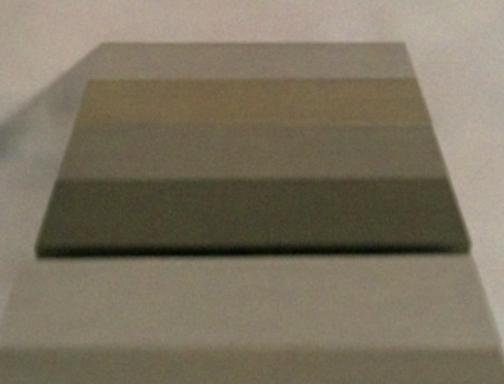

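Call:
{"method": "zoom_image", "body": {
  "camera": "cam_right_wrist",
  "region": [225, 320, 285, 380]
}}

Call:
{"method": "zoom_image", "body": {
  "camera": "cam_right_wrist",
  "region": [385, 320, 445, 380]
}}

Scaled by 8.400 from the camera's 672x504 image, which has a finer 960x720 frame.

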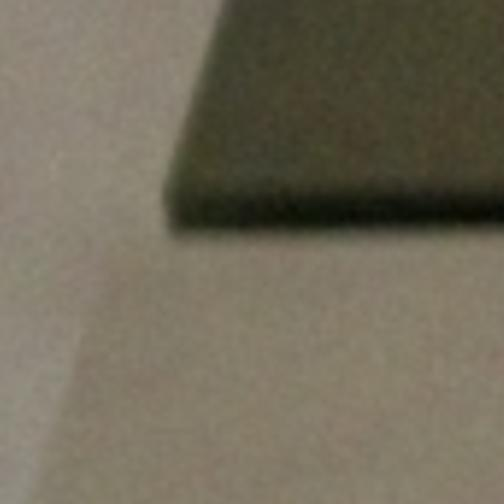

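Scaled by 8.400 from the camera's 672x504 image, which has a finer 960x720 frame.

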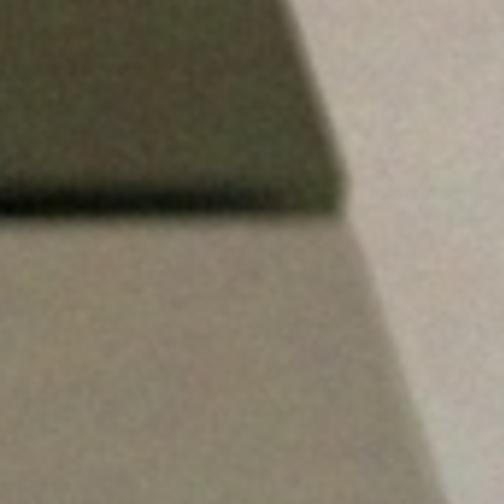

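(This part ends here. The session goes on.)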